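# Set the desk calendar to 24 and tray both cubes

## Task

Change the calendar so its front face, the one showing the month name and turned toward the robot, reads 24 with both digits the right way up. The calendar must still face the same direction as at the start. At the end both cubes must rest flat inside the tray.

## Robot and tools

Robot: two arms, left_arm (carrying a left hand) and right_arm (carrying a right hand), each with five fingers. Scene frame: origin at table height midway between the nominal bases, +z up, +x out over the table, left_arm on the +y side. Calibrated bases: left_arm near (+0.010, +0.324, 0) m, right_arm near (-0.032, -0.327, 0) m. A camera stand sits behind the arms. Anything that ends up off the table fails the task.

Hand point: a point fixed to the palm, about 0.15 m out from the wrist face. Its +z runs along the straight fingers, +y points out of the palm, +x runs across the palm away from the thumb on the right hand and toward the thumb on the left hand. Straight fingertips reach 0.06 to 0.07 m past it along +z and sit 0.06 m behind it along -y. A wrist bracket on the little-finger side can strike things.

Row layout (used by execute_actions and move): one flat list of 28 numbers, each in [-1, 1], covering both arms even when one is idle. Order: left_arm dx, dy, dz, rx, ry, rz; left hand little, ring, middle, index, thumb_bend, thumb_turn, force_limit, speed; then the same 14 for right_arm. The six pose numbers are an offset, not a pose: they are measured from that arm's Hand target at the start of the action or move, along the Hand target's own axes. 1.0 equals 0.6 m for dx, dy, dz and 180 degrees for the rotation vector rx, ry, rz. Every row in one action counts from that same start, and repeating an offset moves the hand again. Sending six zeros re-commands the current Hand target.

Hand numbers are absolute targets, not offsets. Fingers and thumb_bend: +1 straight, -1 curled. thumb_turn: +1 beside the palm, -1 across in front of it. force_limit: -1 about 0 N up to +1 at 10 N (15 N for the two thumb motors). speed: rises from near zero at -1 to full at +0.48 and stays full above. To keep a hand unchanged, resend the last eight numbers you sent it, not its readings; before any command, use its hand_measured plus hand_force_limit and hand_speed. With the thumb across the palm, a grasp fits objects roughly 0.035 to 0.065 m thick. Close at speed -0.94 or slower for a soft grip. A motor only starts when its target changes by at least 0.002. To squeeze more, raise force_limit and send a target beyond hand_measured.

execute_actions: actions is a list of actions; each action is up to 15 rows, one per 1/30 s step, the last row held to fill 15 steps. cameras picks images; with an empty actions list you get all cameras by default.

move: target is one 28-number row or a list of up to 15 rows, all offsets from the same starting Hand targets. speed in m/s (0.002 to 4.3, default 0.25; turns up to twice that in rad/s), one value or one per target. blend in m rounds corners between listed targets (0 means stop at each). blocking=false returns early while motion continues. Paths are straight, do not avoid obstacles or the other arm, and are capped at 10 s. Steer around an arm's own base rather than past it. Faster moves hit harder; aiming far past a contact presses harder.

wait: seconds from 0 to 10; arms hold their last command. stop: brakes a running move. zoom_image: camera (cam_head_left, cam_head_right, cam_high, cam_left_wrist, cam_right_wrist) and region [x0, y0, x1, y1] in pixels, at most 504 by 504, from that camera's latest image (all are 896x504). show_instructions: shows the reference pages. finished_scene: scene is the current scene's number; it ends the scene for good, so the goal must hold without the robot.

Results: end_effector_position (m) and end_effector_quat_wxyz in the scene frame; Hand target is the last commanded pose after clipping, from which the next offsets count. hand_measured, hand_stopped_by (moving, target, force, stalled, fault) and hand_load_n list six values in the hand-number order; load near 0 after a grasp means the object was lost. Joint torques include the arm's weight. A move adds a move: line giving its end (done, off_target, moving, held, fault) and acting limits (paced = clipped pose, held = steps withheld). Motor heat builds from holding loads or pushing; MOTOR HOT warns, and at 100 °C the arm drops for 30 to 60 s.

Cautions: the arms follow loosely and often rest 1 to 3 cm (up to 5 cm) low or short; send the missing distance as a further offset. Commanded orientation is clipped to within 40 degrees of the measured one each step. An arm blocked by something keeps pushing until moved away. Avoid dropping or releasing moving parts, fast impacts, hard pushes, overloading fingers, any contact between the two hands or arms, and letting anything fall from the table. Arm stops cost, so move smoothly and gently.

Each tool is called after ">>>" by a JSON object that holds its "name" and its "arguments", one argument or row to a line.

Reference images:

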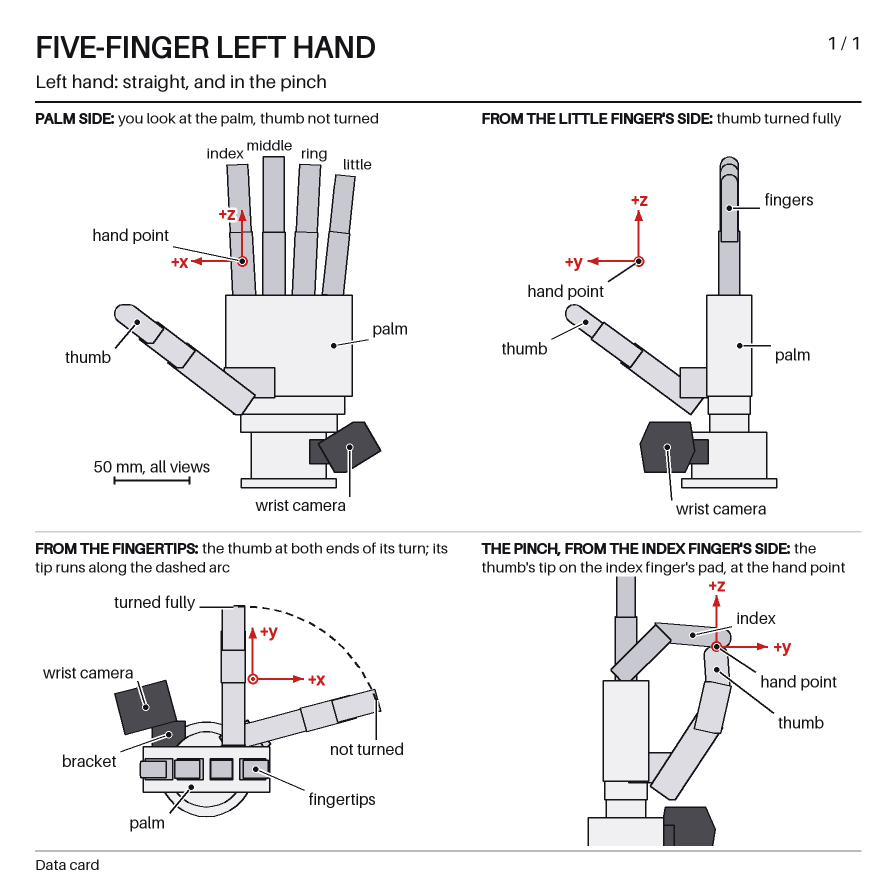

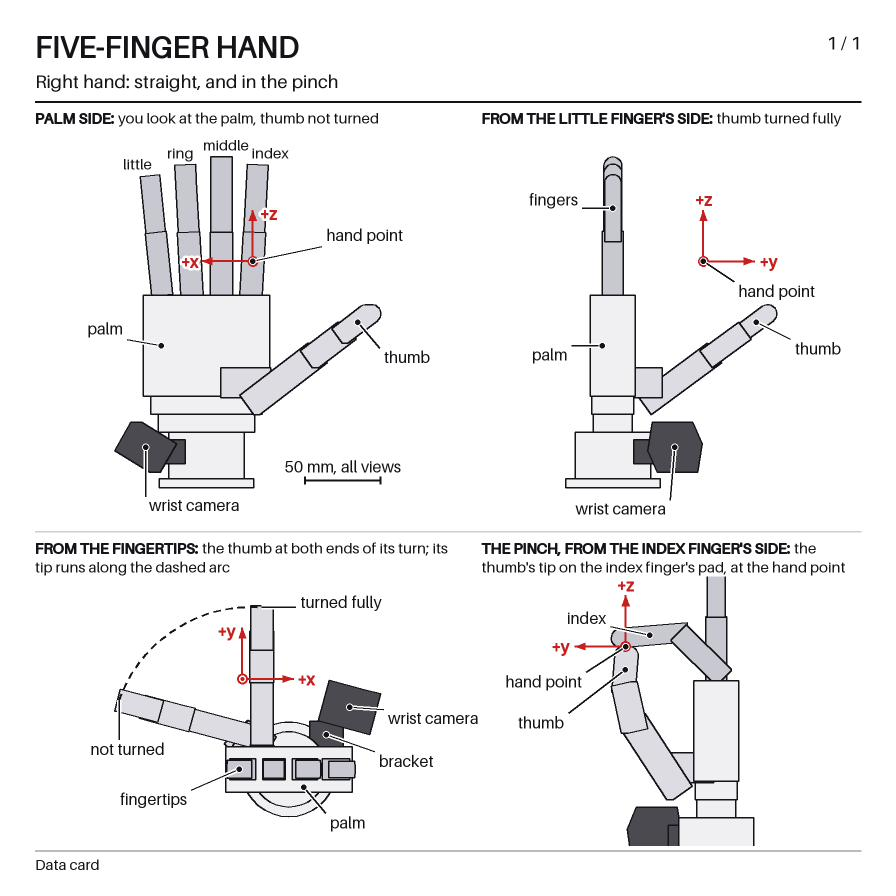

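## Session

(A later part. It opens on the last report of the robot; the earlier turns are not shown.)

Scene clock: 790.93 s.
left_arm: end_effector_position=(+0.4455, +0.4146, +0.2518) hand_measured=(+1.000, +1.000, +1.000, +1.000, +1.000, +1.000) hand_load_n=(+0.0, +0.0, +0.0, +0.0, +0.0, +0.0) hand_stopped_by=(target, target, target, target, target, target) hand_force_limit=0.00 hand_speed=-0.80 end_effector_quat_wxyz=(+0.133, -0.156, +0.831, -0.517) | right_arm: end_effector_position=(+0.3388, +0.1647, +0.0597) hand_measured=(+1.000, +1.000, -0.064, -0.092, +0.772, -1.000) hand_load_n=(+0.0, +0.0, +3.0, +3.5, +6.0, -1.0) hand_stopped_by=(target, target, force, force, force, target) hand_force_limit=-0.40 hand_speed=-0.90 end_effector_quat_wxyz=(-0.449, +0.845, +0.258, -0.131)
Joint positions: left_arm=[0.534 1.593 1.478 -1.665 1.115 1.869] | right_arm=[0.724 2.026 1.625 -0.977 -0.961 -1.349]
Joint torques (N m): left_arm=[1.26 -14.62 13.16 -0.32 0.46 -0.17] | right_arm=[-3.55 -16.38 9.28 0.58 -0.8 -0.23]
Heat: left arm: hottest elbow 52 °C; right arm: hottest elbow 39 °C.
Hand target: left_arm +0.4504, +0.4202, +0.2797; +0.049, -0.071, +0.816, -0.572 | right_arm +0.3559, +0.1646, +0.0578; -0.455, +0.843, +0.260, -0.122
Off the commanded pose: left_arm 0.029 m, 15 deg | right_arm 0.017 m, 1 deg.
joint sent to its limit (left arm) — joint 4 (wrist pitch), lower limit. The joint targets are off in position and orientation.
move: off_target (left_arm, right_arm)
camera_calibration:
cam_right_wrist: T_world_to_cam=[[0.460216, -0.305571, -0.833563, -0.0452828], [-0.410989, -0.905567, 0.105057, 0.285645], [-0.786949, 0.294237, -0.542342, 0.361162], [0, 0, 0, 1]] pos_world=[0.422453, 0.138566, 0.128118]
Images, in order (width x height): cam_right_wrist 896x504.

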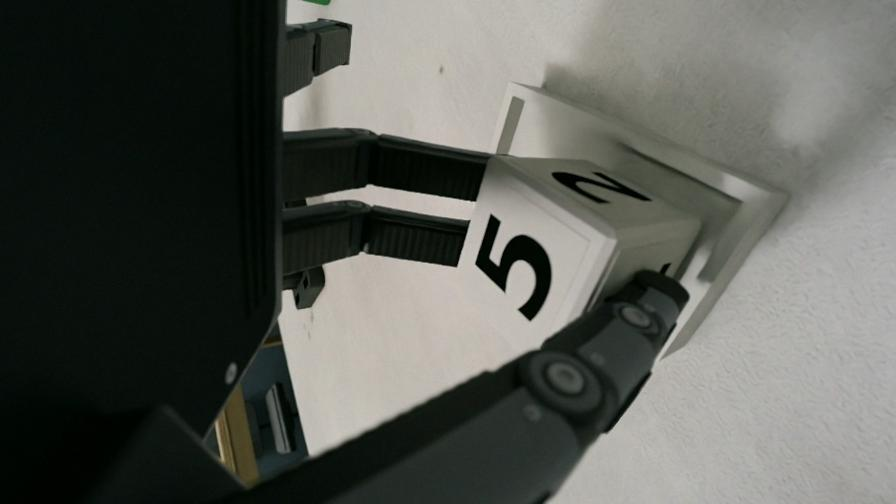

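>>> {"name": "move", "arguments": {
  "target": [
    [0,0,0,0,0,0,1,1,1,1,1,1,0,-0.8,0.0025,-0.0458,-0.0367,0,0,0,1,1,-0.25,-0.25,0.0,-1,-0.4,-0.9],
    [0,0,0,0,0,0,1,1,1,1,1,1,0,-0.8,0.0013,0.0027,-0.0042,0,0,0,1,1,-0.25,-0.25,0.0,-1,-0.4,-0.9]
  ],
  "speed": 0.08,
  "cameras": ["cam_right_wrist"]
}}

Scene clock: 809.27 s.
left_arm: end_effector_position=(+0.4455, +0.4146, +0.2518) hand_measured=(+1.000, +1.000, +1.000, +1.000, +1.000, +1.000) hand_load_n=(-0.5, +0.0, +0.0, +0.0, +0.0, +0.0) hand_stopped_by=(target, target, target, target, target, target) hand_force_limit=0.00 hand_speed=-0.80 end_effector_quat_wxyz=(+0.133, -0.156, +0.831, -0.517) | right_arm: end_effector_position=(+0.3383, +0.1593, +0.0593) hand_measured=(+1.000, +1.000, -0.064, -0.092, +0.772, -1.000) hand_load_n=(+0.0, +0.0, +3.5, +3.0, +6.0, -1.0) hand_stopped_by=(target, target, force, force, force, target) hand_force_limit=-0.40 hand_speed=-0.90 end_effector_quat_wxyz=(-0.445, +0.847, +0.254, -0.141)
Joint positions: left_arm=[0.534 1.593 1.478 -1.665 1.115 1.869] | right_arm=[0.717 2.032 1.634 -1.014 -0.963 -1.363]
Joint torques (N m): left_arm=[1.03 -14.27 13.11 -0.32 0.46 -0.17] | right_arm=[-3.49 -16.73 8.95 1.68 -0.82 -0.19]
Heat: left arm: hottest elbow 52 °C; right arm: hottest elbow 39 °C.
Hand target: left_arm +0.4504, +0.4202, +0.2797; +0.049, -0.071, +0.816, -0.572 | right_arm +0.3582, +0.1625, +0.0579; -0.455, +0.843, +0.260, -0.122
Off the commanded pose: left_arm 0.029 m, 15 deg | right_arm 0.020 m, 3 deg.
joint sent to its limit (left arm) — joint 4 (wrist pitch), lower limit. The joint targets are off in position and orientation.
move: off_target (left_arm, right_arm)
camera_calibration:
cam_right_wrist: T_world_to_cam=[[0.446505, -0.316827, -0.836812, -0.0404295], [-0.407296, -0.904674, 0.125196, 0.277965], [-0.796708, 0.28493, -0.532984, 0.366373], [0, 0, 0, 1]] pos_world=[0.423158, 0.134269, 0.126639]
Images, in order (width x height): cam_right_wrist 896x504.

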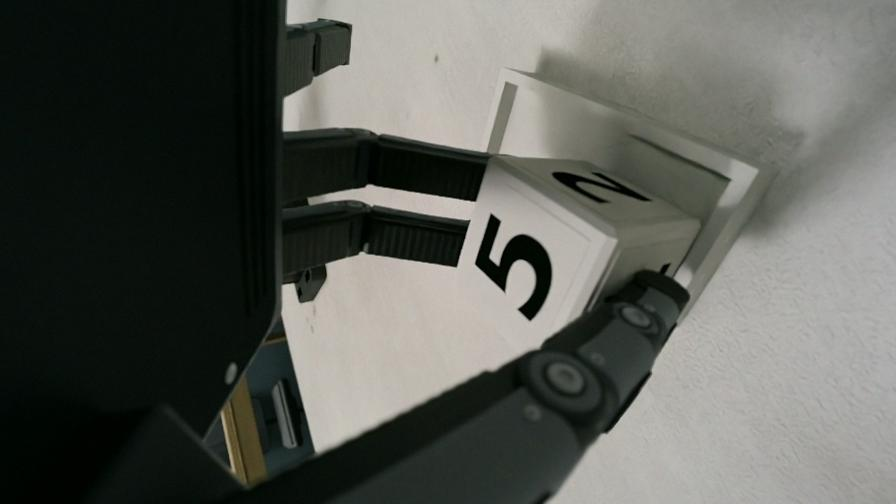

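>>> {"name": "move", "arguments": {
  "target": [0,0,0,0,0,0,1,1,1,1,1,1,0,-0.8,0.007,-0.0040,0.0125,0.008,0,0,1,1,-0.25,-0.25,0.0,-1,-0.4,-0.9],
  "speed": 0.08,
  "cameras": ["cam_right_wrist"]
}}

Scene clock: 817.13 s.
left_arm: end_effector_position=(+0.4455, +0.4146, +0.2518) hand_measured=(+1.000, +1.000, +1.000, +1.000, +1.000, +1.000) hand_load_n=(+0.0, +0.0, +0.0, +0.0, +0.0, +0.0) hand_stopped_by=(target, target, target, target, target, target) hand_force_limit=0.00 hand_speed=-0.80 end_effector_quat_wxyz=(+0.133, -0.156, +0.831, -0.517) | right_arm: end_effector_position=(+0.3401, +0.1633, +0.0589) hand_measured=(+1.000, +1.000, -0.064, -0.092, +0.772, -1.000) hand_load_n=(+0.0, +0.0, +4.5, +3.0, +6.0, -0.5) hand_stopped_by=(target, target, force, force, force, target) hand_force_limit=-0.40 hand_speed=-0.90 end_effector_quat_wxyz=(-0.457, +0.841, +0.255, -0.140)
Joint positions: left_arm=[0.534 1.593 1.478 -1.665 1.115 1.869] | right_arm=[0.714 2.038 1.634 -0.994 -0.987 -1.363]
Joint torques (N m): left_arm=[1.2 -14.04 13.04 -0.36 0.44 -0.18] | right_arm=[-2.96 -16.03 9.46 1.78 -0.82 -0.01]
Heat: left arm: hottest elbow 53 °C; right arm: hottest elbow 39 °C.
Hand target: left_arm +0.4504, +0.4202, +0.2797; +0.049, -0.071, +0.816, -0.572 | right_arm +0.3576, +0.1712, +0.0558; -0.465, +0.837, +0.258, -0.125
Off the commanded pose: left_arm 0.029 m, 15 deg | right_arm 0.019 m, 2 deg.
joint sent to its limit (left arm) — joint 4 (wrist pitch), lower limit. The joint targets are off in position and orientation.
move: off_target (left_arm, right_arm)
camera_calibration:
cam_right_wrist: T_world_to_cam=[[0.44253, -0.293304, -0.847431, -0.0422132], [-0.40586, -0.908182, 0.102389, 0.283853], [-0.799653, 0.298628, -0.520938, 0.364502], [0, 0, 0, 1]] pos_world=[0.42536, 0.136558, 0.125047]
Images, in order (width x height): cam_right_wrist 896x504.

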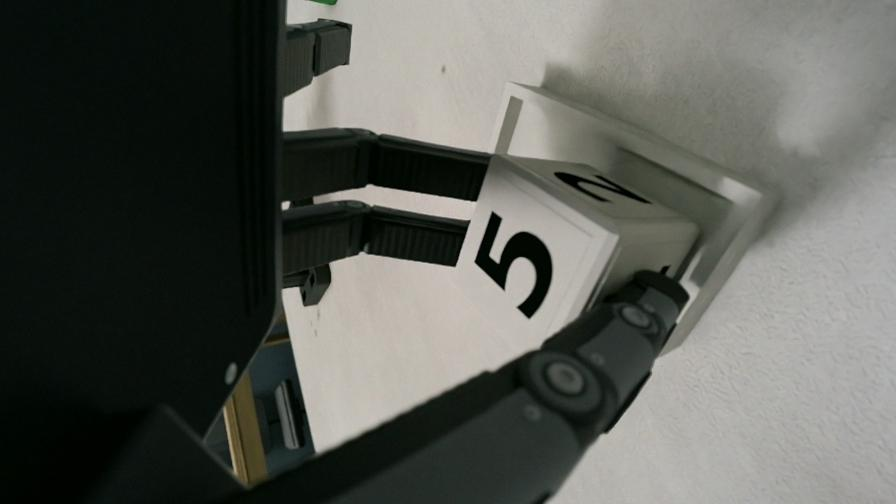

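>>> {"name": "move", "arguments": {
  "target": [0,0,0,0,0,0,1,1,1,1,1,1,0,-0.8,0.006,-0.0450,-0.030,0,0,0,1,1,-0.25,-0.25,0.0,-1,-0.4,-0.9],
  "speed": 0.08,
  "cameras": ["cam_right_wrist"]
}}

Scene clock: 824.03 s.
left_arm: end_effector_position=(+0.4455, +0.4146, +0.2518) hand_measured=(+1.000, +1.000, +1.000, +1.000, +1.000, +1.000) hand_load_n=(+0.5, +0.0, -0.5, +0.0, +0.0, +0.0) hand_stopped_by=(target, target, target, target, target, target) hand_force_limit=0.00 hand_speed=-0.80 end_effector_quat_wxyz=(+0.133, -0.156, +0.831, -0.517) | right_arm: end_effector_position=(+0.3373, +0.1610, +0.0656) hand_measured=(+1.000, +1.000, -0.064, -0.092, +0.772, -1.000) hand_load_n=(+0.0, -0.5, +4.0, +3.0, +6.0, -0.5) hand_stopped_by=(target, target, force, force, force, target) hand_force_limit=-0.40 hand_speed=-0.90 end_effector_quat_wxyz=(-0.452, +0.843, +0.249, -0.151)
Joint positions: left_arm=[0.534 1.593 1.478 -1.665 1.115 1.869] | right_arm=[0.714 2.038 1.653 -1.04 -0.987 -1.363]
Joint torques (N m): left_arm=[1.2 -13.98 13.09 -0.38 0.45 -0.17] | right_arm=[-3.19 -18.37 11.59 0.46 -0.83 -0.03]
Heat: left arm: hottest elbow 53 °C; right arm: hottest elbow 39 °C.
Hand target: left_arm +0.4504, +0.4202, +0.2797; +0.049, -0.071, +0.816, -0.572 | right_arm +0.3602, +0.1720, +0.0884; -0.465, +0.837, +0.258, -0.125
Off the commanded pose: left_arm 0.029 m, 15 deg | right_arm 0.034 m, 3 deg.
joint sent to its limit (left arm) — joint 4 (wrist pitch), lower limit. The joint targets are off in position and orientation.
move: off_target (left_arm, right_arm)
camera_calibration:
cam_right_wrist: T_world_to_cam=[[0.424657, -0.308444, -0.851193, -0.0273169], [-0.403388, -0.906157, 0.127113, 0.277113], [-0.810522, 0.289381, -0.509228, 0.370852], [0, 0, 0, 1]] pos_world=[0.423967, 0.135364, 0.130372]
Images, in order (width x height): cam_right_wrist 896x504.

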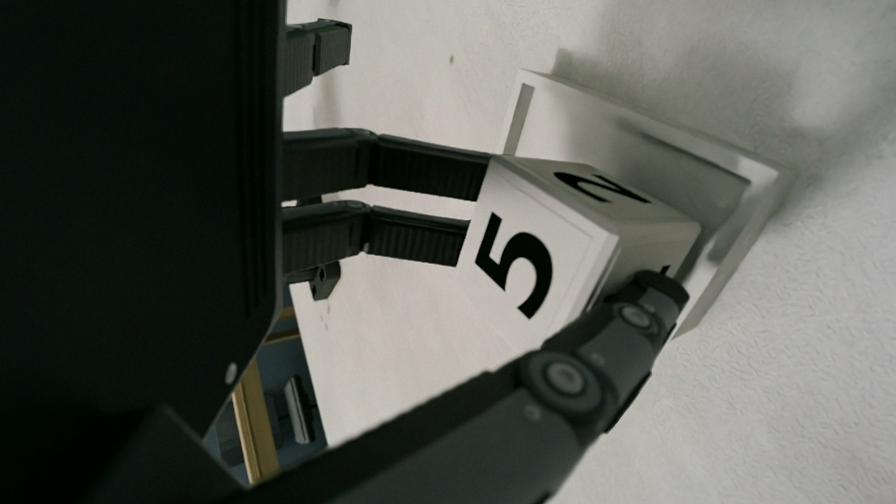

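>>> {"name": "move", "arguments": {
  "target": [
    [0,0,0,0,0,0,1,1,1,1,1,1,0,-0.8,-0.0112,-0.0533,-0.047,0,0.0046,-0.0069,1,1,-0.25,-0.25,0.0,-1,-0.4,-0.9],
    [0,0,0,0,0,0,1,1,1,1,1,1,0,-0.8,-0.0147,0.0422,0.0135,0,0.0046,-0.0069,1,1,-0.25,-0.25,0.0,-1,-0.4,-0.9]
  ],
  "speed": 0.1,
  "cameras": ["cam_right_wrist"]
}}

Scene clock: 839.83 s.
left_arm: end_effector_position=(+0.4455, +0.4146, +0.2518) hand_measured=(+1.000, +1.000, +1.000, +1.000, +1.000, +1.000) hand_load_n=(+0.0, +0.0, +0.0, +0.0, +0.0, +0.0) hand_stopped_by=(target, target, target, target, target, target) hand_force_limit=0.00 hand_speed=-0.80 end_effector_quat_wxyz=(+0.133, -0.156, +0.831, -0.517) | right_arm: end_effector_position=(+0.3430, +0.1645, +0.0643) hand_measured=(+1.000, +1.000, -0.064, -0.092, +0.772, -1.000) hand_load_n=(+0.0, +0.0, +4.0, +3.0, +6.0, -0.5) hand_stopped_by=(target, target, force, force, force, target) hand_force_limit=-0.40 hand_speed=-0.90 end_effector_quat_wxyz=(-0.462, +0.838, +0.261, -0.129)
Joint positions: left_arm=[0.534 1.593 1.478 -1.665 1.115 1.869] | right_arm=[0.713 2.026 1.63 -0.979 -0.987 -1.366]
Joint torques (N m): left_arm=[1.26 -14.1 13.01 -0.39 0.46 -0.19] | right_arm=[-3.49 -18.43 7.39 1.72 -0.79 -0.17]
Heat: left arm: hottest elbow 53 °C; right arm: hottest elbow 40 °C.
Hand target: left_arm +0.4504, +0.4202, +0.2797; +0.049, -0.071, +0.816, -0.572 | right_arm +0.3572, +0.1620, +0.0624; -0.468, +0.835, +0.264, -0.114
Off the commanded pose: left_arm 0.029 m, 15 deg | right_arm 0.015 m, 2 deg.
joint sent to its limit (left arm) — joint 4 (wrist pitch), lower limit. The joint targets are off in position and orientation.
move: off_target (left_arm, right_arm)
camera_calibration:
cam_right_wrist: T_world_to_cam=[[0.459207, -0.279453, -0.843229, -0.0468837], [-0.407516, -0.909725, 0.0795645, 0.287834], [-0.789341, 0.307092, -0.531634, 0.365022], [0, 0, 0, 1]] pos_world=[0.426953, 0.136653, 0.131623]
Images, in order (width x height): cam_right_wrist 896x504.

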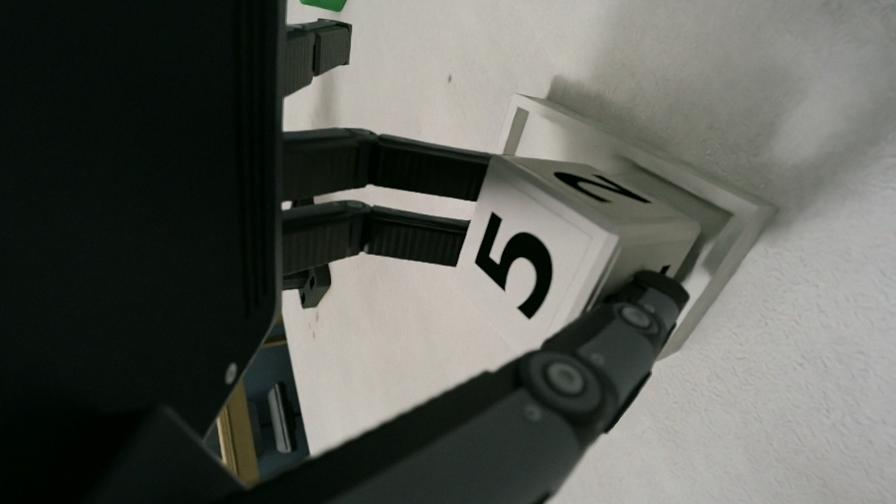

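>>> {"name": "zoom_image", "arguments": {
  "camera": "cam_right_wrist",
  "region": [480, 80, 800, 380]
}}

Scaled by 1.575 from the camera's 896x504 image, which has a finer 1280x720 frame.

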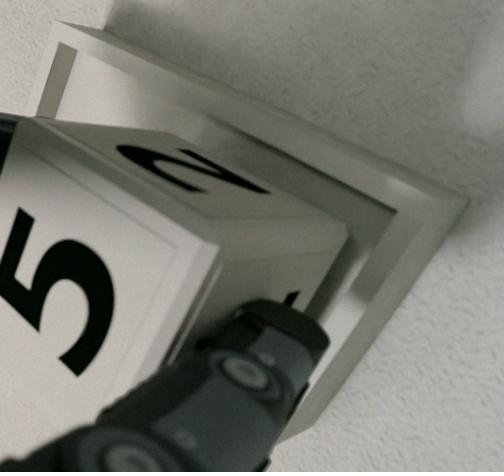

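>>> {"name": "move", "arguments": {
  "target": [0,0,0,0,0,0,1,1,1,1,1,1,0,-0.8,0.0048,0.0172,0.0108,0,0,0,1,1,-0.25,-0.25,0.0,-1,-0.4,-0.9],
  "speed": 0.05,
  "cameras": ["cam_right_wrist"]
}}

>>> {"name": "zoom_image", "arguments": {
  "camera": "cam_right_wrist",
  "region": [480, 80, 800, 380]
}}

Scene clock: 856.17 s.
left_arm: end_effector_position=(+0.4455, +0.4146, +0.2518) hand_measured=(+1.000, +1.000, +1.000, +1.000, +1.000, +1.000) hand_load_n=(+0.0, +0.0, +0.0, +0.0, +0.0, +0.0) hand_stopped_by=(target, target, target, target, target, target) hand_force_limit=0.00 hand_speed=-0.80 end_effector_quat_wxyz=(+0.133, -0.156, +0.831, -0.517) | right_arm: end_effector_position=(+0.3455, +0.1666, +0.0563) hand_measured=(+1.000, +1.000, -0.064, -0.092, +0.772, -1.000) hand_load_n=(+0.0, +0.0, +4.0, +3.5, +6.0, -0.5) hand_stopped_by=(target, target, force, force, force, target) hand_force_limit=-0.40 hand_speed=-0.90 end_effector_quat_wxyz=(-0.462, +0.838, +0.262, -0.127)
Joint positions: left_arm=[0.534 1.593 1.478 -1.665 1.115 1.869] | right_arm=[0.713 2.04 1.63 -0.96 -0.987 -1.366]
Joint torques (N m): left_arm=[1.38 -14.21 13.12 -0.38 0.45 -0.16] | right_arm=[-3.55 -17.2 7.41 1.74 -0.8 -0.18]
Heat: left arm: hottest elbow 53 °C; right arm: hottest elbow 39 °C.
Hand target: left_arm +0.4504, +0.4202, +0.2797; +0.049, -0.071, +0.816, -0.572 | right_arm +0.3602, +0.1639, +0.0504; -0.468, +0.835, +0.264, -0.114
Off the commanded pose: left_arm 0.029 m, 15 deg | right_arm 0.016 m, 2 deg.
joint sent to its limit (left arm) — joint 4 (wrist pitch), lower limit. The joint targets are off in position and orientation.
move: off_target (left_arm, right_arm)
camera_calibration:
cam_right_wrist: T_world_to_cam=[[0.462161, -0.276923, -0.842449, -0.0557046], [-0.407752, -0.909972, 0.075429, 0.291767], [-0.787493, 0.30865, -0.53347, 0.361323], [0, 0, 0, 1]] pos_world=[0.429252, 0.138551, 0.123819]
Images, in order (width x height): cam_right_wrist 896x504.

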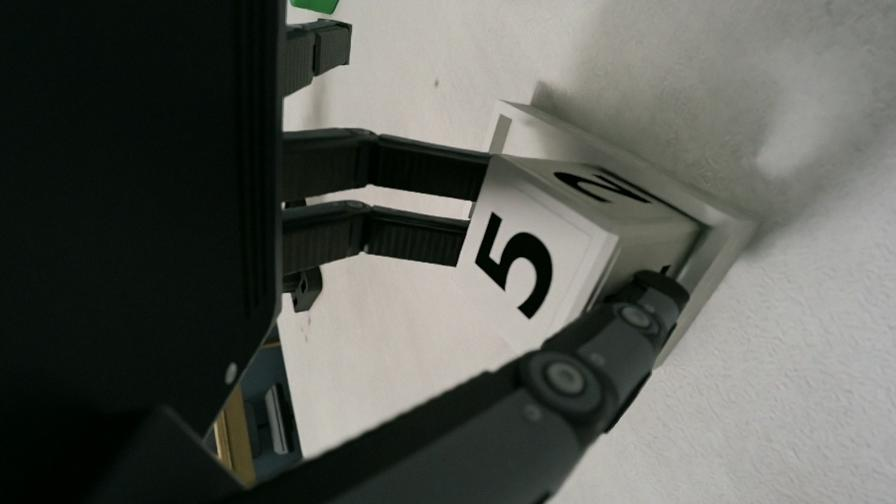

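Scaled by 1.575 from the camera's 896x504 image, which has a finer 1280x720 frame.

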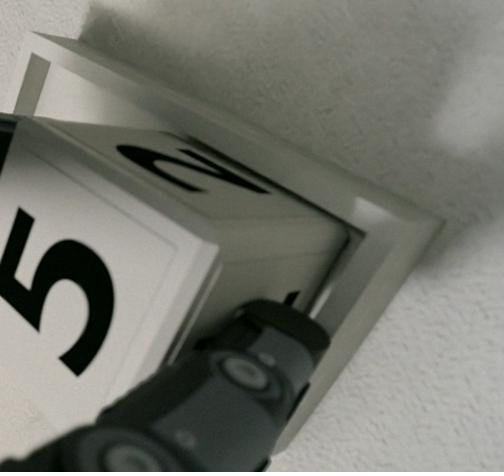

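>>> {"name": "move", "arguments": {
  "target": [0,0,0,0,0,0,1,1,1,1,1,1,0,-0.8,-0.0008,0.0115,0.0073,0,0,0,1,1,-0.25,-0.25,0.0,-1,-0.4,-0.9],
  "speed": 0.05,
  "cameras": ["cam_right_wrist"]
}}

>>> {"name": "zoom_image", "arguments": {
  "camera": "cam_right_wrist",
  "region": [480, 80, 800, 380]
}}

Scene clock: 860.90 s.
left_arm: end_effector_position=(+0.4455, +0.4146, +0.2518) hand_measured=(+1.000, +1.000, +1.000, +1.000, +1.000, +1.000) hand_load_n=(+0.0, +0.0, +0.0, +0.0, +0.0, -0.5) hand_stopped_by=(target, target, target, target, target, target) hand_force_limit=0.00 hand_speed=-0.80 end_effector_quat_wxyz=(+0.133, -0.156, +0.831, -0.517) | right_arm: end_effector_position=(+0.3482, +0.1689, +0.0537) hand_measured=(+1.000, +1.000, -0.064, -0.092, +0.772, -1.000) hand_load_n=(+0.0, +0.0, +4.0, +3.5, +5.5, -0.5) hand_stopped_by=(target, target, force, force, force, target) hand_force_limit=-0.40 hand_speed=-0.90 end_effector_quat_wxyz=(-0.464, +0.836, +0.264, -0.122)
Joint positions: left_arm=[0.534 1.593 1.478 -1.665 1.115 1.869] | right_arm=[0.713 2.045 1.63 -0.943 -0.987 -1.366]
Joint torques (N m): left_arm=[1.14 -14.21 13.11 -0.34 0.45 -0.18] | right_arm=[-3.43 -17.08 6.83 1.81 -0.79 -0.19]
Heat: left arm: hottest elbow 53 °C; right arm: hottest elbow 39 °C.
Hand target: left_arm +0.4504, +0.4202, +0.2797; +0.049, -0.071, +0.816, -0.572 | right_arm +0.3602, +0.1639, +0.0422; -0.468, +0.835, +0.264, -0.114
Off the commanded pose: left_arm 0.029 m, 15 deg | right_arm 0.017 m, 1 deg.
joint sent to its limit (left arm) — joint 4 (wrist pitch), lower limit. The joint targets are off in position and orientation.
move: off_target (left_arm, right_arm)
camera_calibration:
cam_right_wrist: T_world_to_cam=[[0.46999, -0.270305, -0.840264, -0.0623953], [-0.40845, -0.910503, 0.0644395, 0.296083], [-0.782482, 0.31292, -0.538334, 0.3591], [0, 0, 0, 1]] pos_world=[0.431249, 0.140349, 0.121808]
Images, in order (width x height): cam_right_wrist 896x504.

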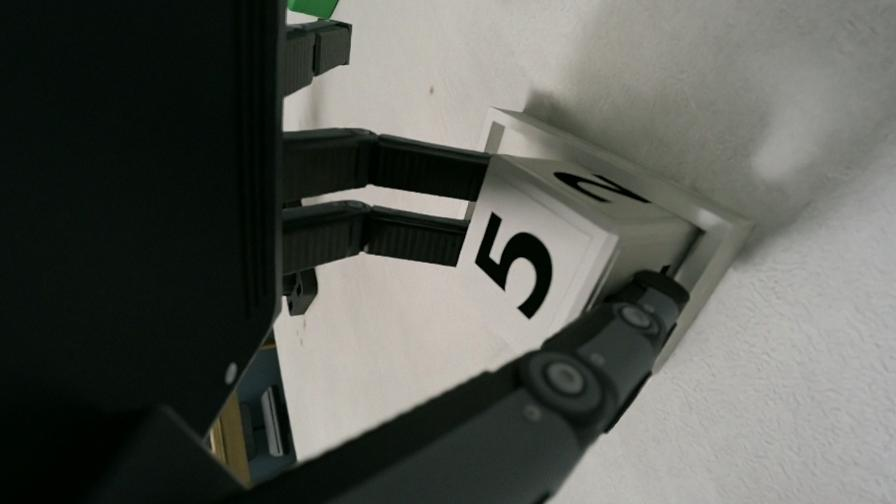

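Scaled by 1.575 from the camera's 896x504 image, which has a finer 1280x720 frame.

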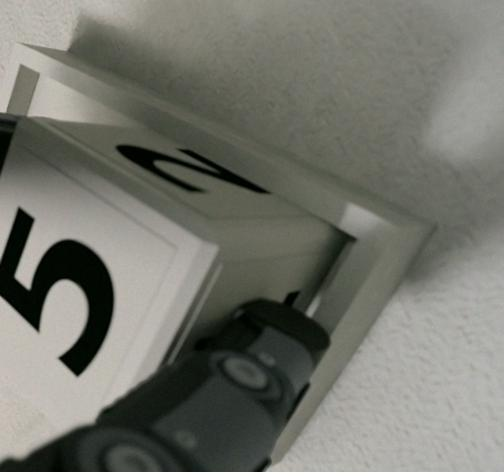

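>>> {"name": "move", "arguments": {
  "target": [0,0,0,0,0,0,1,1,1,1,1,1,0,-0.8,0,0,0,0,0,0,1,1,0.3,0.3,1,-1,-0.4,-0.7],
  "speed": 0.05,
  "cameras": ["cam_right_wrist","cam_left_wrist"]
}}

>>> {"name": "zoom_image", "arguments": {
  "camera": "cam_right_wrist",
  "region": [420, 80, 800, 380]
}}

Scene clock: 867.73 s.
left_arm: end_effector_position=(+0.4455, +0.4146, +0.2518) hand_measured=(+1.000, +1.000, +1.000, +1.000, +1.000, +1.000) hand_load_n=(+0.0, +0.0, +0.0, +0.0, +0.0, -0.5) hand_stopped_by=(target, target, target, target, target, target) hand_force_limit=0.00 hand_speed=-0.80 end_effector_quat_wxyz=(+0.133, -0.156, +0.831, -0.517) | right_arm: end_effector_position=(+0.3482, +0.1689, +0.0537) hand_measured=(+1.000, +1.000, +0.300, +0.300, +1.000, -1.000) hand_load_n=(+0.0, +0.0, +0.0, +0.0, +0.0, +0.0) hand_stopped_by=(target, target, target, target, target, target) hand_force_limit=-0.40 hand_speed=-0.70 end_effector_quat_wxyz=(-0.464, +0.836, +0.264, -0.122)
Joint positions: left_arm=[0.534 1.593 1.478 -1.665 1.115 1.869] | right_arm=[0.713 2.045 1.63 -0.943 -0.987 -1.366]
Joint torques (N m): left_arm=[1.38 -14.45 13.15 -0.44 0.46 -0.18] | right_arm=[-3.55 -17.03 6.79 1.78 -0.79 -0.18]
Heat: left arm: hottest elbow 53 °C; right arm: hottest elbow 39 °C.
Hand target: left_arm +0.4504, +0.4202, +0.2797; +0.049, -0.071, +0.816, -0.572 | right_arm +0.3602, +0.1639, +0.0422; -0.468, +0.835, +0.264, -0.114
Off the commanded pose: left_arm 0.029 m, 15 deg | right_arm 0.017 m, 1 deg.
joint sent to its limit (left arm) — joint 4 (wrist pitch), lower limit. The joint targets are off in position and orientation.
move: off_target (left_arm, right_arm)
camera_calibration:
cam_left_wrist: T_world_to_cam=[[-0.0878285, -0.523493, 0.847491, 0.045405], [-0.983282, 0.181792, 0.0103912, 0.36001], [-0.159507, -0.83241, -0.530707, 0.662861], [0, 0, 0, 1]] pos_world=[0.46371, 0.510094, 0.309564]
cam_right_wrist: T_world_to_cam=[[0.46999, -0.270305, -0.840264, -0.0623953], [-0.40845, -0.910503, 0.0644395, 0.296083], [-0.782482, 0.31292, -0.538334, 0.3591], [0, 0, 0, 1]] pos_world=[0.431249, 0.140349, 0.121808]
Images, in order (width x height): cam_left_wrist 896x504, cam_right_wrist 896x504.

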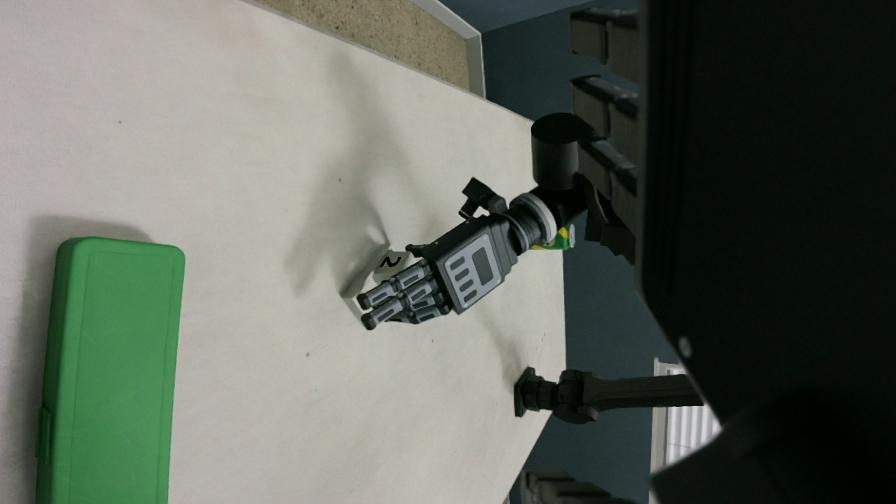

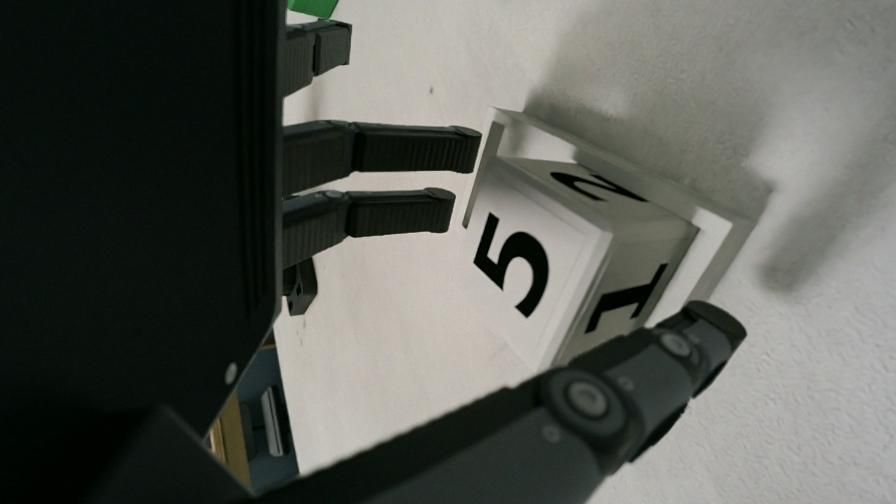

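Scaled by 1.326 from the camera's 896x504 image, which has a finer 1280x720 frame.

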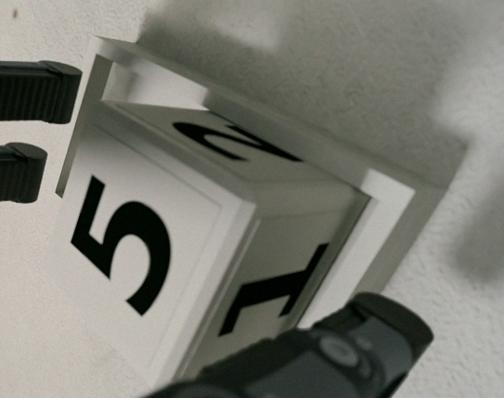

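>>> {"name": "move", "arguments": {
  "target": [0,0,0,0,0,0,1,1,1,1,1,1,0,-0.8,0.0114,-0.1684,-0.1068,0,0,0,1,1,0.3,0.3,1,-1,-0.4,-0.7],
  "speed": 0.1,
  "cameras": ["all"]
}}

Scene clock: 874.00 s.
left_arm: end_effector_position=(+0.4455, +0.4146, +0.2518) hand_measured=(+1.000, +1.000, +1.000, +1.000, +1.000, +1.000) hand_load_n=(+0.0, +0.0, +0.0, +0.0, +0.0, +0.0) hand_stopped_by=(target, target, target, target, target, target) hand_force_limit=0.00 hand_speed=-0.80 end_effector_quat_wxyz=(+0.133, -0.156, +0.831, -0.517) | right_arm: end_effector_position=(+0.3360, +0.1586, +0.1286) hand_measured=(+1.000, +1.000, +0.300, +0.300, +1.000, -1.000) hand_load_n=(+0.0, +0.0, +0.0, +0.0, +0.0, +0.0) hand_stopped_by=(target, target, target, target, target, target) hand_force_limit=-0.40 hand_speed=-0.70 end_effector_quat_wxyz=(-0.452, +0.843, +0.248, -0.151)
Joint positions: left_arm=[0.534 1.593 1.478 -1.665 1.115 1.869] | right_arm=[0.713 1.98 1.733 -1.183 -0.987 -1.366]
Joint torques (N m): left_arm=[1.26 -14.62 13.16 -0.35 0.47 -0.19] | right_arm=[-3.49 -20.19 11.82 0.47 -0.79 -0.16]
Heat: left arm: hottest elbow 53 °C; right arm: hottest elbow 39 °C.
Hand target: left_arm +0.4504, +0.4202, +0.2797; +0.049, -0.071, +0.816, -0.572 | right_arm +0.3602, +0.1640, +0.1620; -0.468, +0.835, +0.264, -0.114
Off the commanded pose: left_arm 0.029 m, 15 deg | right_arm 0.042 m, 5 deg.
joint sent to its limit (left arm) — joint 4 (wrist pitch), lower limit. The joint targets are off in position and orientation.
move: off_target (left_arm, right_arm)
camera_calibration:
cam_left_wrist: T_world_to_cam=[[-0.0878285, -0.523493, 0.847491, 0.045405], [-0.983282, 0.181792, 0.0103912, 0.36001], [-0.159507, -0.83241, -0.530707, 0.662861], [0, 0, 0, 1]] pos_world=[0.46371, 0.510094, 0.309564]
cam_right_wrist: T_world_to_cam=[[0.423471, -0.309703, -0.851326, 0.0267192], [-0.403093, -0.906009, 0.129087, 0.266024], [-0.811288, 0.288499, -0.508508, 0.402879], [0, 0, 0, 1]] pos_world=[0.422768, 0.133065, 0.193273]

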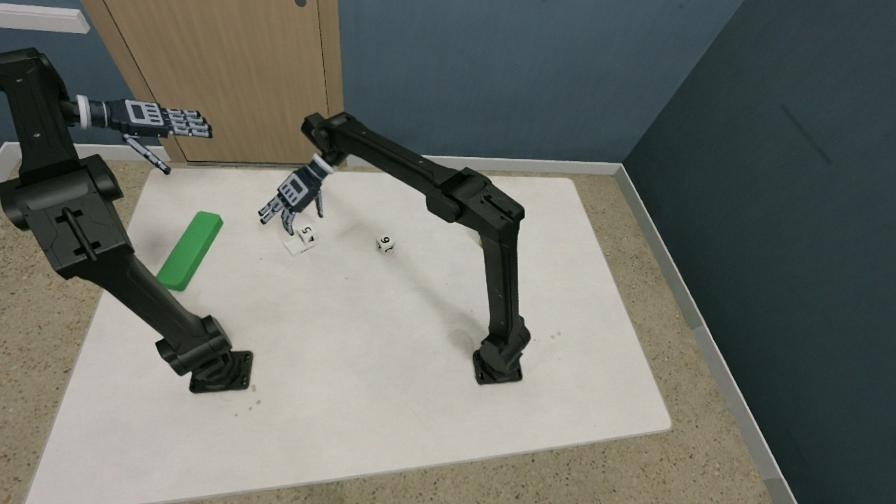

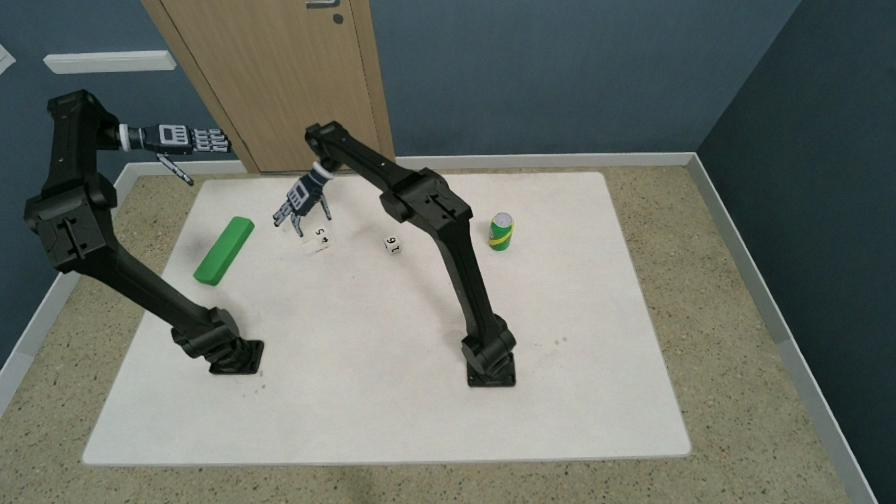

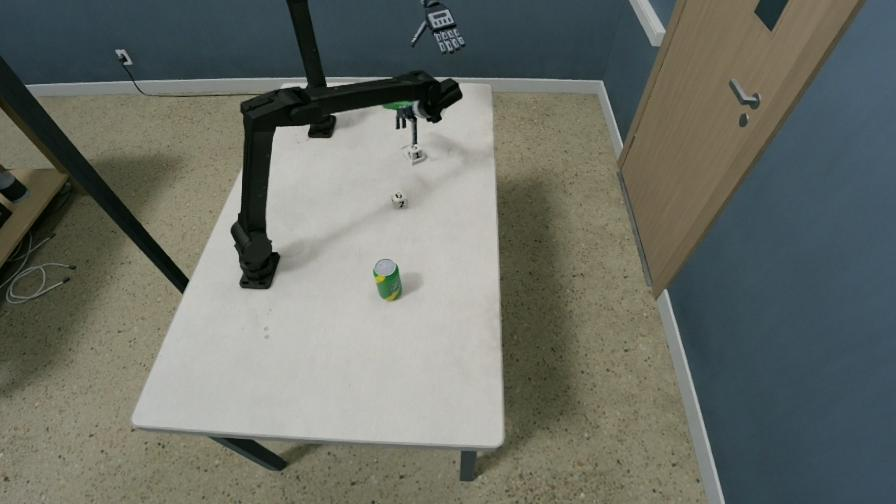

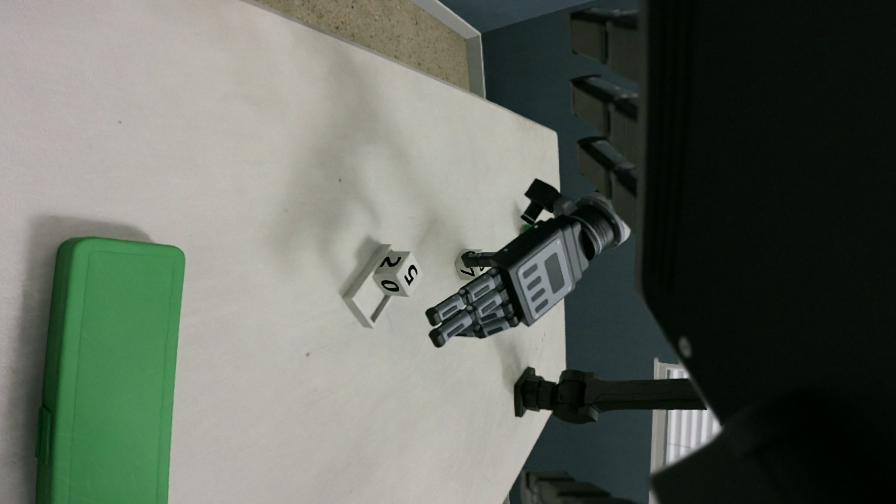

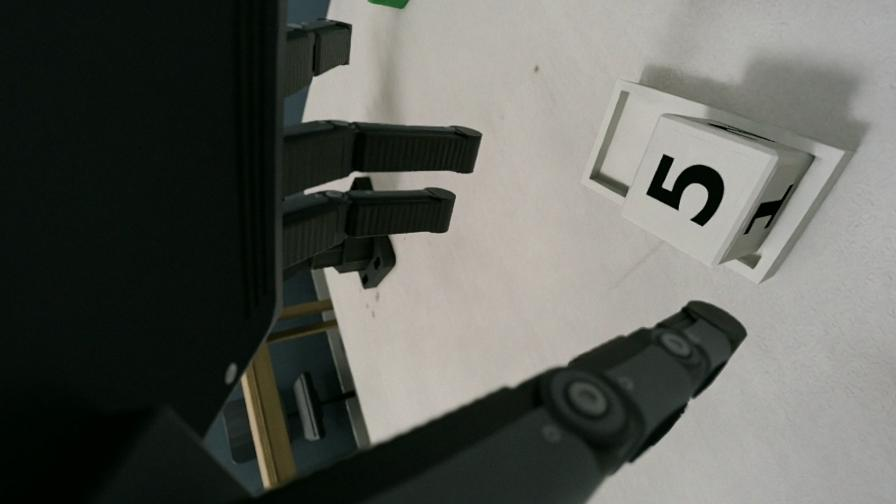

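>>> {"name": "zoom_image", "arguments": {
  "camera": "cam_right_wrist",
  "region": [560, 60, 880, 300]
}}

>>> {"name": "zoom_image", "arguments": {
  "camera": "cam_head_left",
  "region": [265, 205, 335, 265]
}}

>>> {"name": "zoom_image", "arguments": {
  "camera": "cam_left_wrist",
  "region": [330, 225, 440, 340]
}}

Scaled by 1.575 from the camera's 896x504 image, which has a finer 1280x720 frame.

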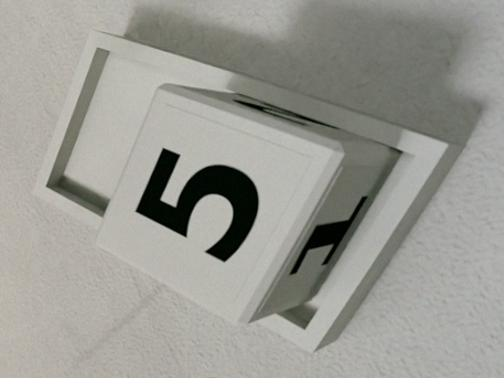

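Scaled by 7.200 from the camera's 896x504 image, which has a finer 1280x720 frame.

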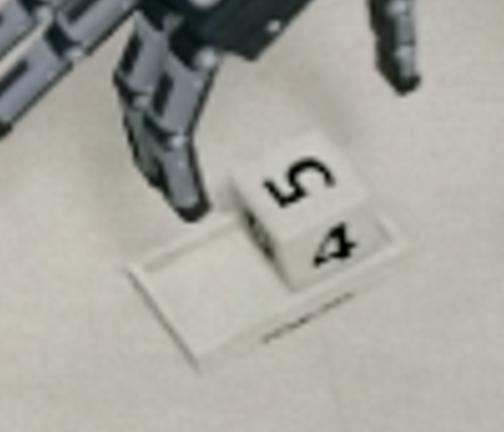

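Scaled by 4.383 from the camera's 896x504 image, which has a finer 1280x720 frame.

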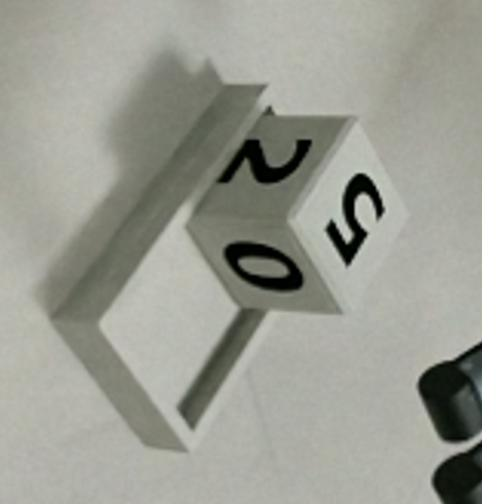

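>>> {"name": "move", "arguments": {
  "target": [0,0,0,0,0,0,1,1,1,1,1,1,0,-0.8,-0.2432,0.1768,-0.2053,-0.0098,0.052,0.0554,1,1,0.4,0.4,1,-1,-0.4,-0.6],
  "speed": 0.2,
  "cameras": ["cam_right_wrist","cam_head_left","cam_left_wrist"]
}}

Scene clock: 890.50 s.
left_arm: end_effector_position=(+0.4455, +0.4146, +0.2518) hand_measured=(+1.000, +1.000, +1.000, +1.000, +1.000, +1.000) hand_load_n=(+0.0, +0.0, +0.0, +0.0, +0.0, +0.0) hand_stopped_by=(target, target, target, target, target, target) hand_force_limit=0.00 hand_speed=-0.80 end_effector_quat_wxyz=(+0.133, -0.156, +0.831, -0.517) | right_arm: end_effector_position=(+0.3277, -0.0491, +0.1230) hand_measured=(+1.000, +1.000, +0.400, +0.400, +1.000, -1.000) hand_load_n=(+0.0, +0.0, +0.0, +0.0, +0.0, +0.0) hand_stopped_by=(target, target, target, target, target, target) hand_force_limit=-0.40 hand_speed=-0.60 end_effector_quat_wxyz=(-0.461, +0.871, +0.142, -0.092)
Joint positions: left_arm=[0.534 1.593 1.478 -1.665 1.115 1.869] | right_arm=[0.381 1.637 1.234 -1.149 -0.979 -1.513]
Joint torques (N m): left_arm=[1.08 -14.21 13.12 -0.43 0.46 -0.17] | right_arm=[-2.37 -14.04 6.91 0.27 -0.69 -0.17]
Heat: left arm: hottest elbow 53 °C; right arm: hottest elbow 42 °C.
Hand target: left_arm +0.4504, +0.4202, +0.2797; +0.049, -0.071, +0.816, -0.572 | right_arm +0.3279, -0.0497, +0.1303; -0.464, +0.869, +0.153, -0.082
Off the commanded pose: left_arm 0.029 m, 15 deg | right_arm 0.007 m, 2 deg.
joint sent to its limit (left arm) — joint 4 (wrist pitch), lower limit. The joint targets are off in position and orientation.
move: off_target (left_arm)
camera_calibration:
cam_left_wrist: T_world_to_cam=[[-0.0878285, -0.523493, 0.847491, 0.045405], [-0.983282, 0.181792, 0.0103912, 0.36001], [-0.159507, -0.83241, -0.530707, 0.662861], [0, 0, 0, 1]] pos_world=[0.46371, 0.510094, 0.309564]
cam_right_wrist: T_world_to_cam=[[0.339312, -0.41558, -0.843896, -0.0172989], [-0.61616, -0.776064, 0.134431, 0.150748], [-0.710784, 0.474361, -0.519391, 0.430743], [0, 0, 0, 1]] pos_world=[0.40492, -0.094527, 0.18886]
Images, in order (width x height): cam_head_left 896x504, cam_left_wrist 896x504, cam_right_wrist 896x504.

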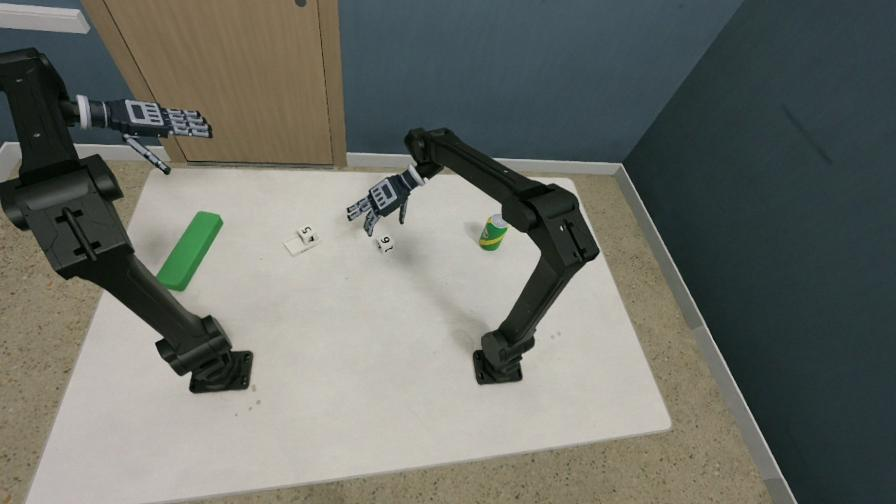

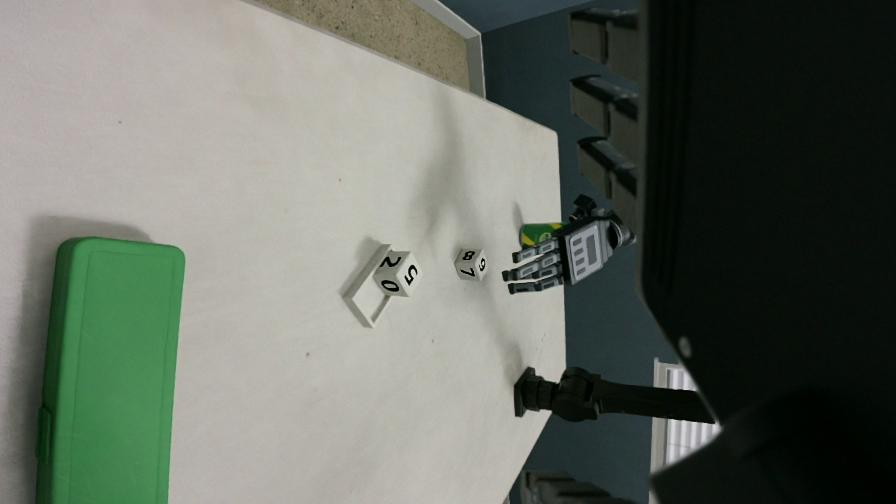

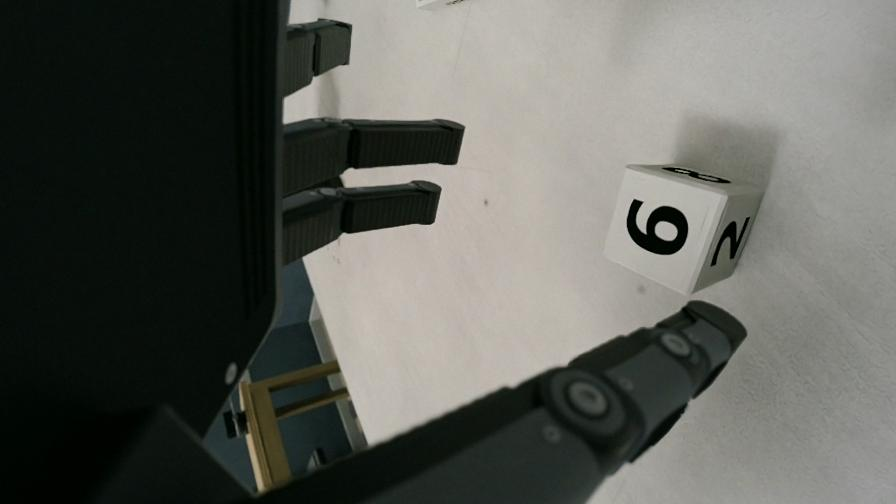

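>>> {"name": "zoom_image", "arguments": {
  "camera": "cam_right_wrist",
  "region": [580, 140, 790, 310]
}}

Scaled by 2.400 from the camera's 896x504 image, which has a finer 1280x720 frame.

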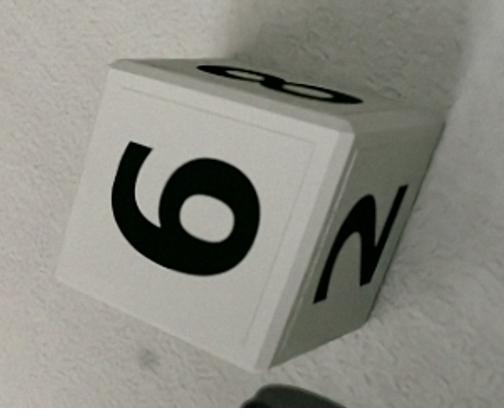

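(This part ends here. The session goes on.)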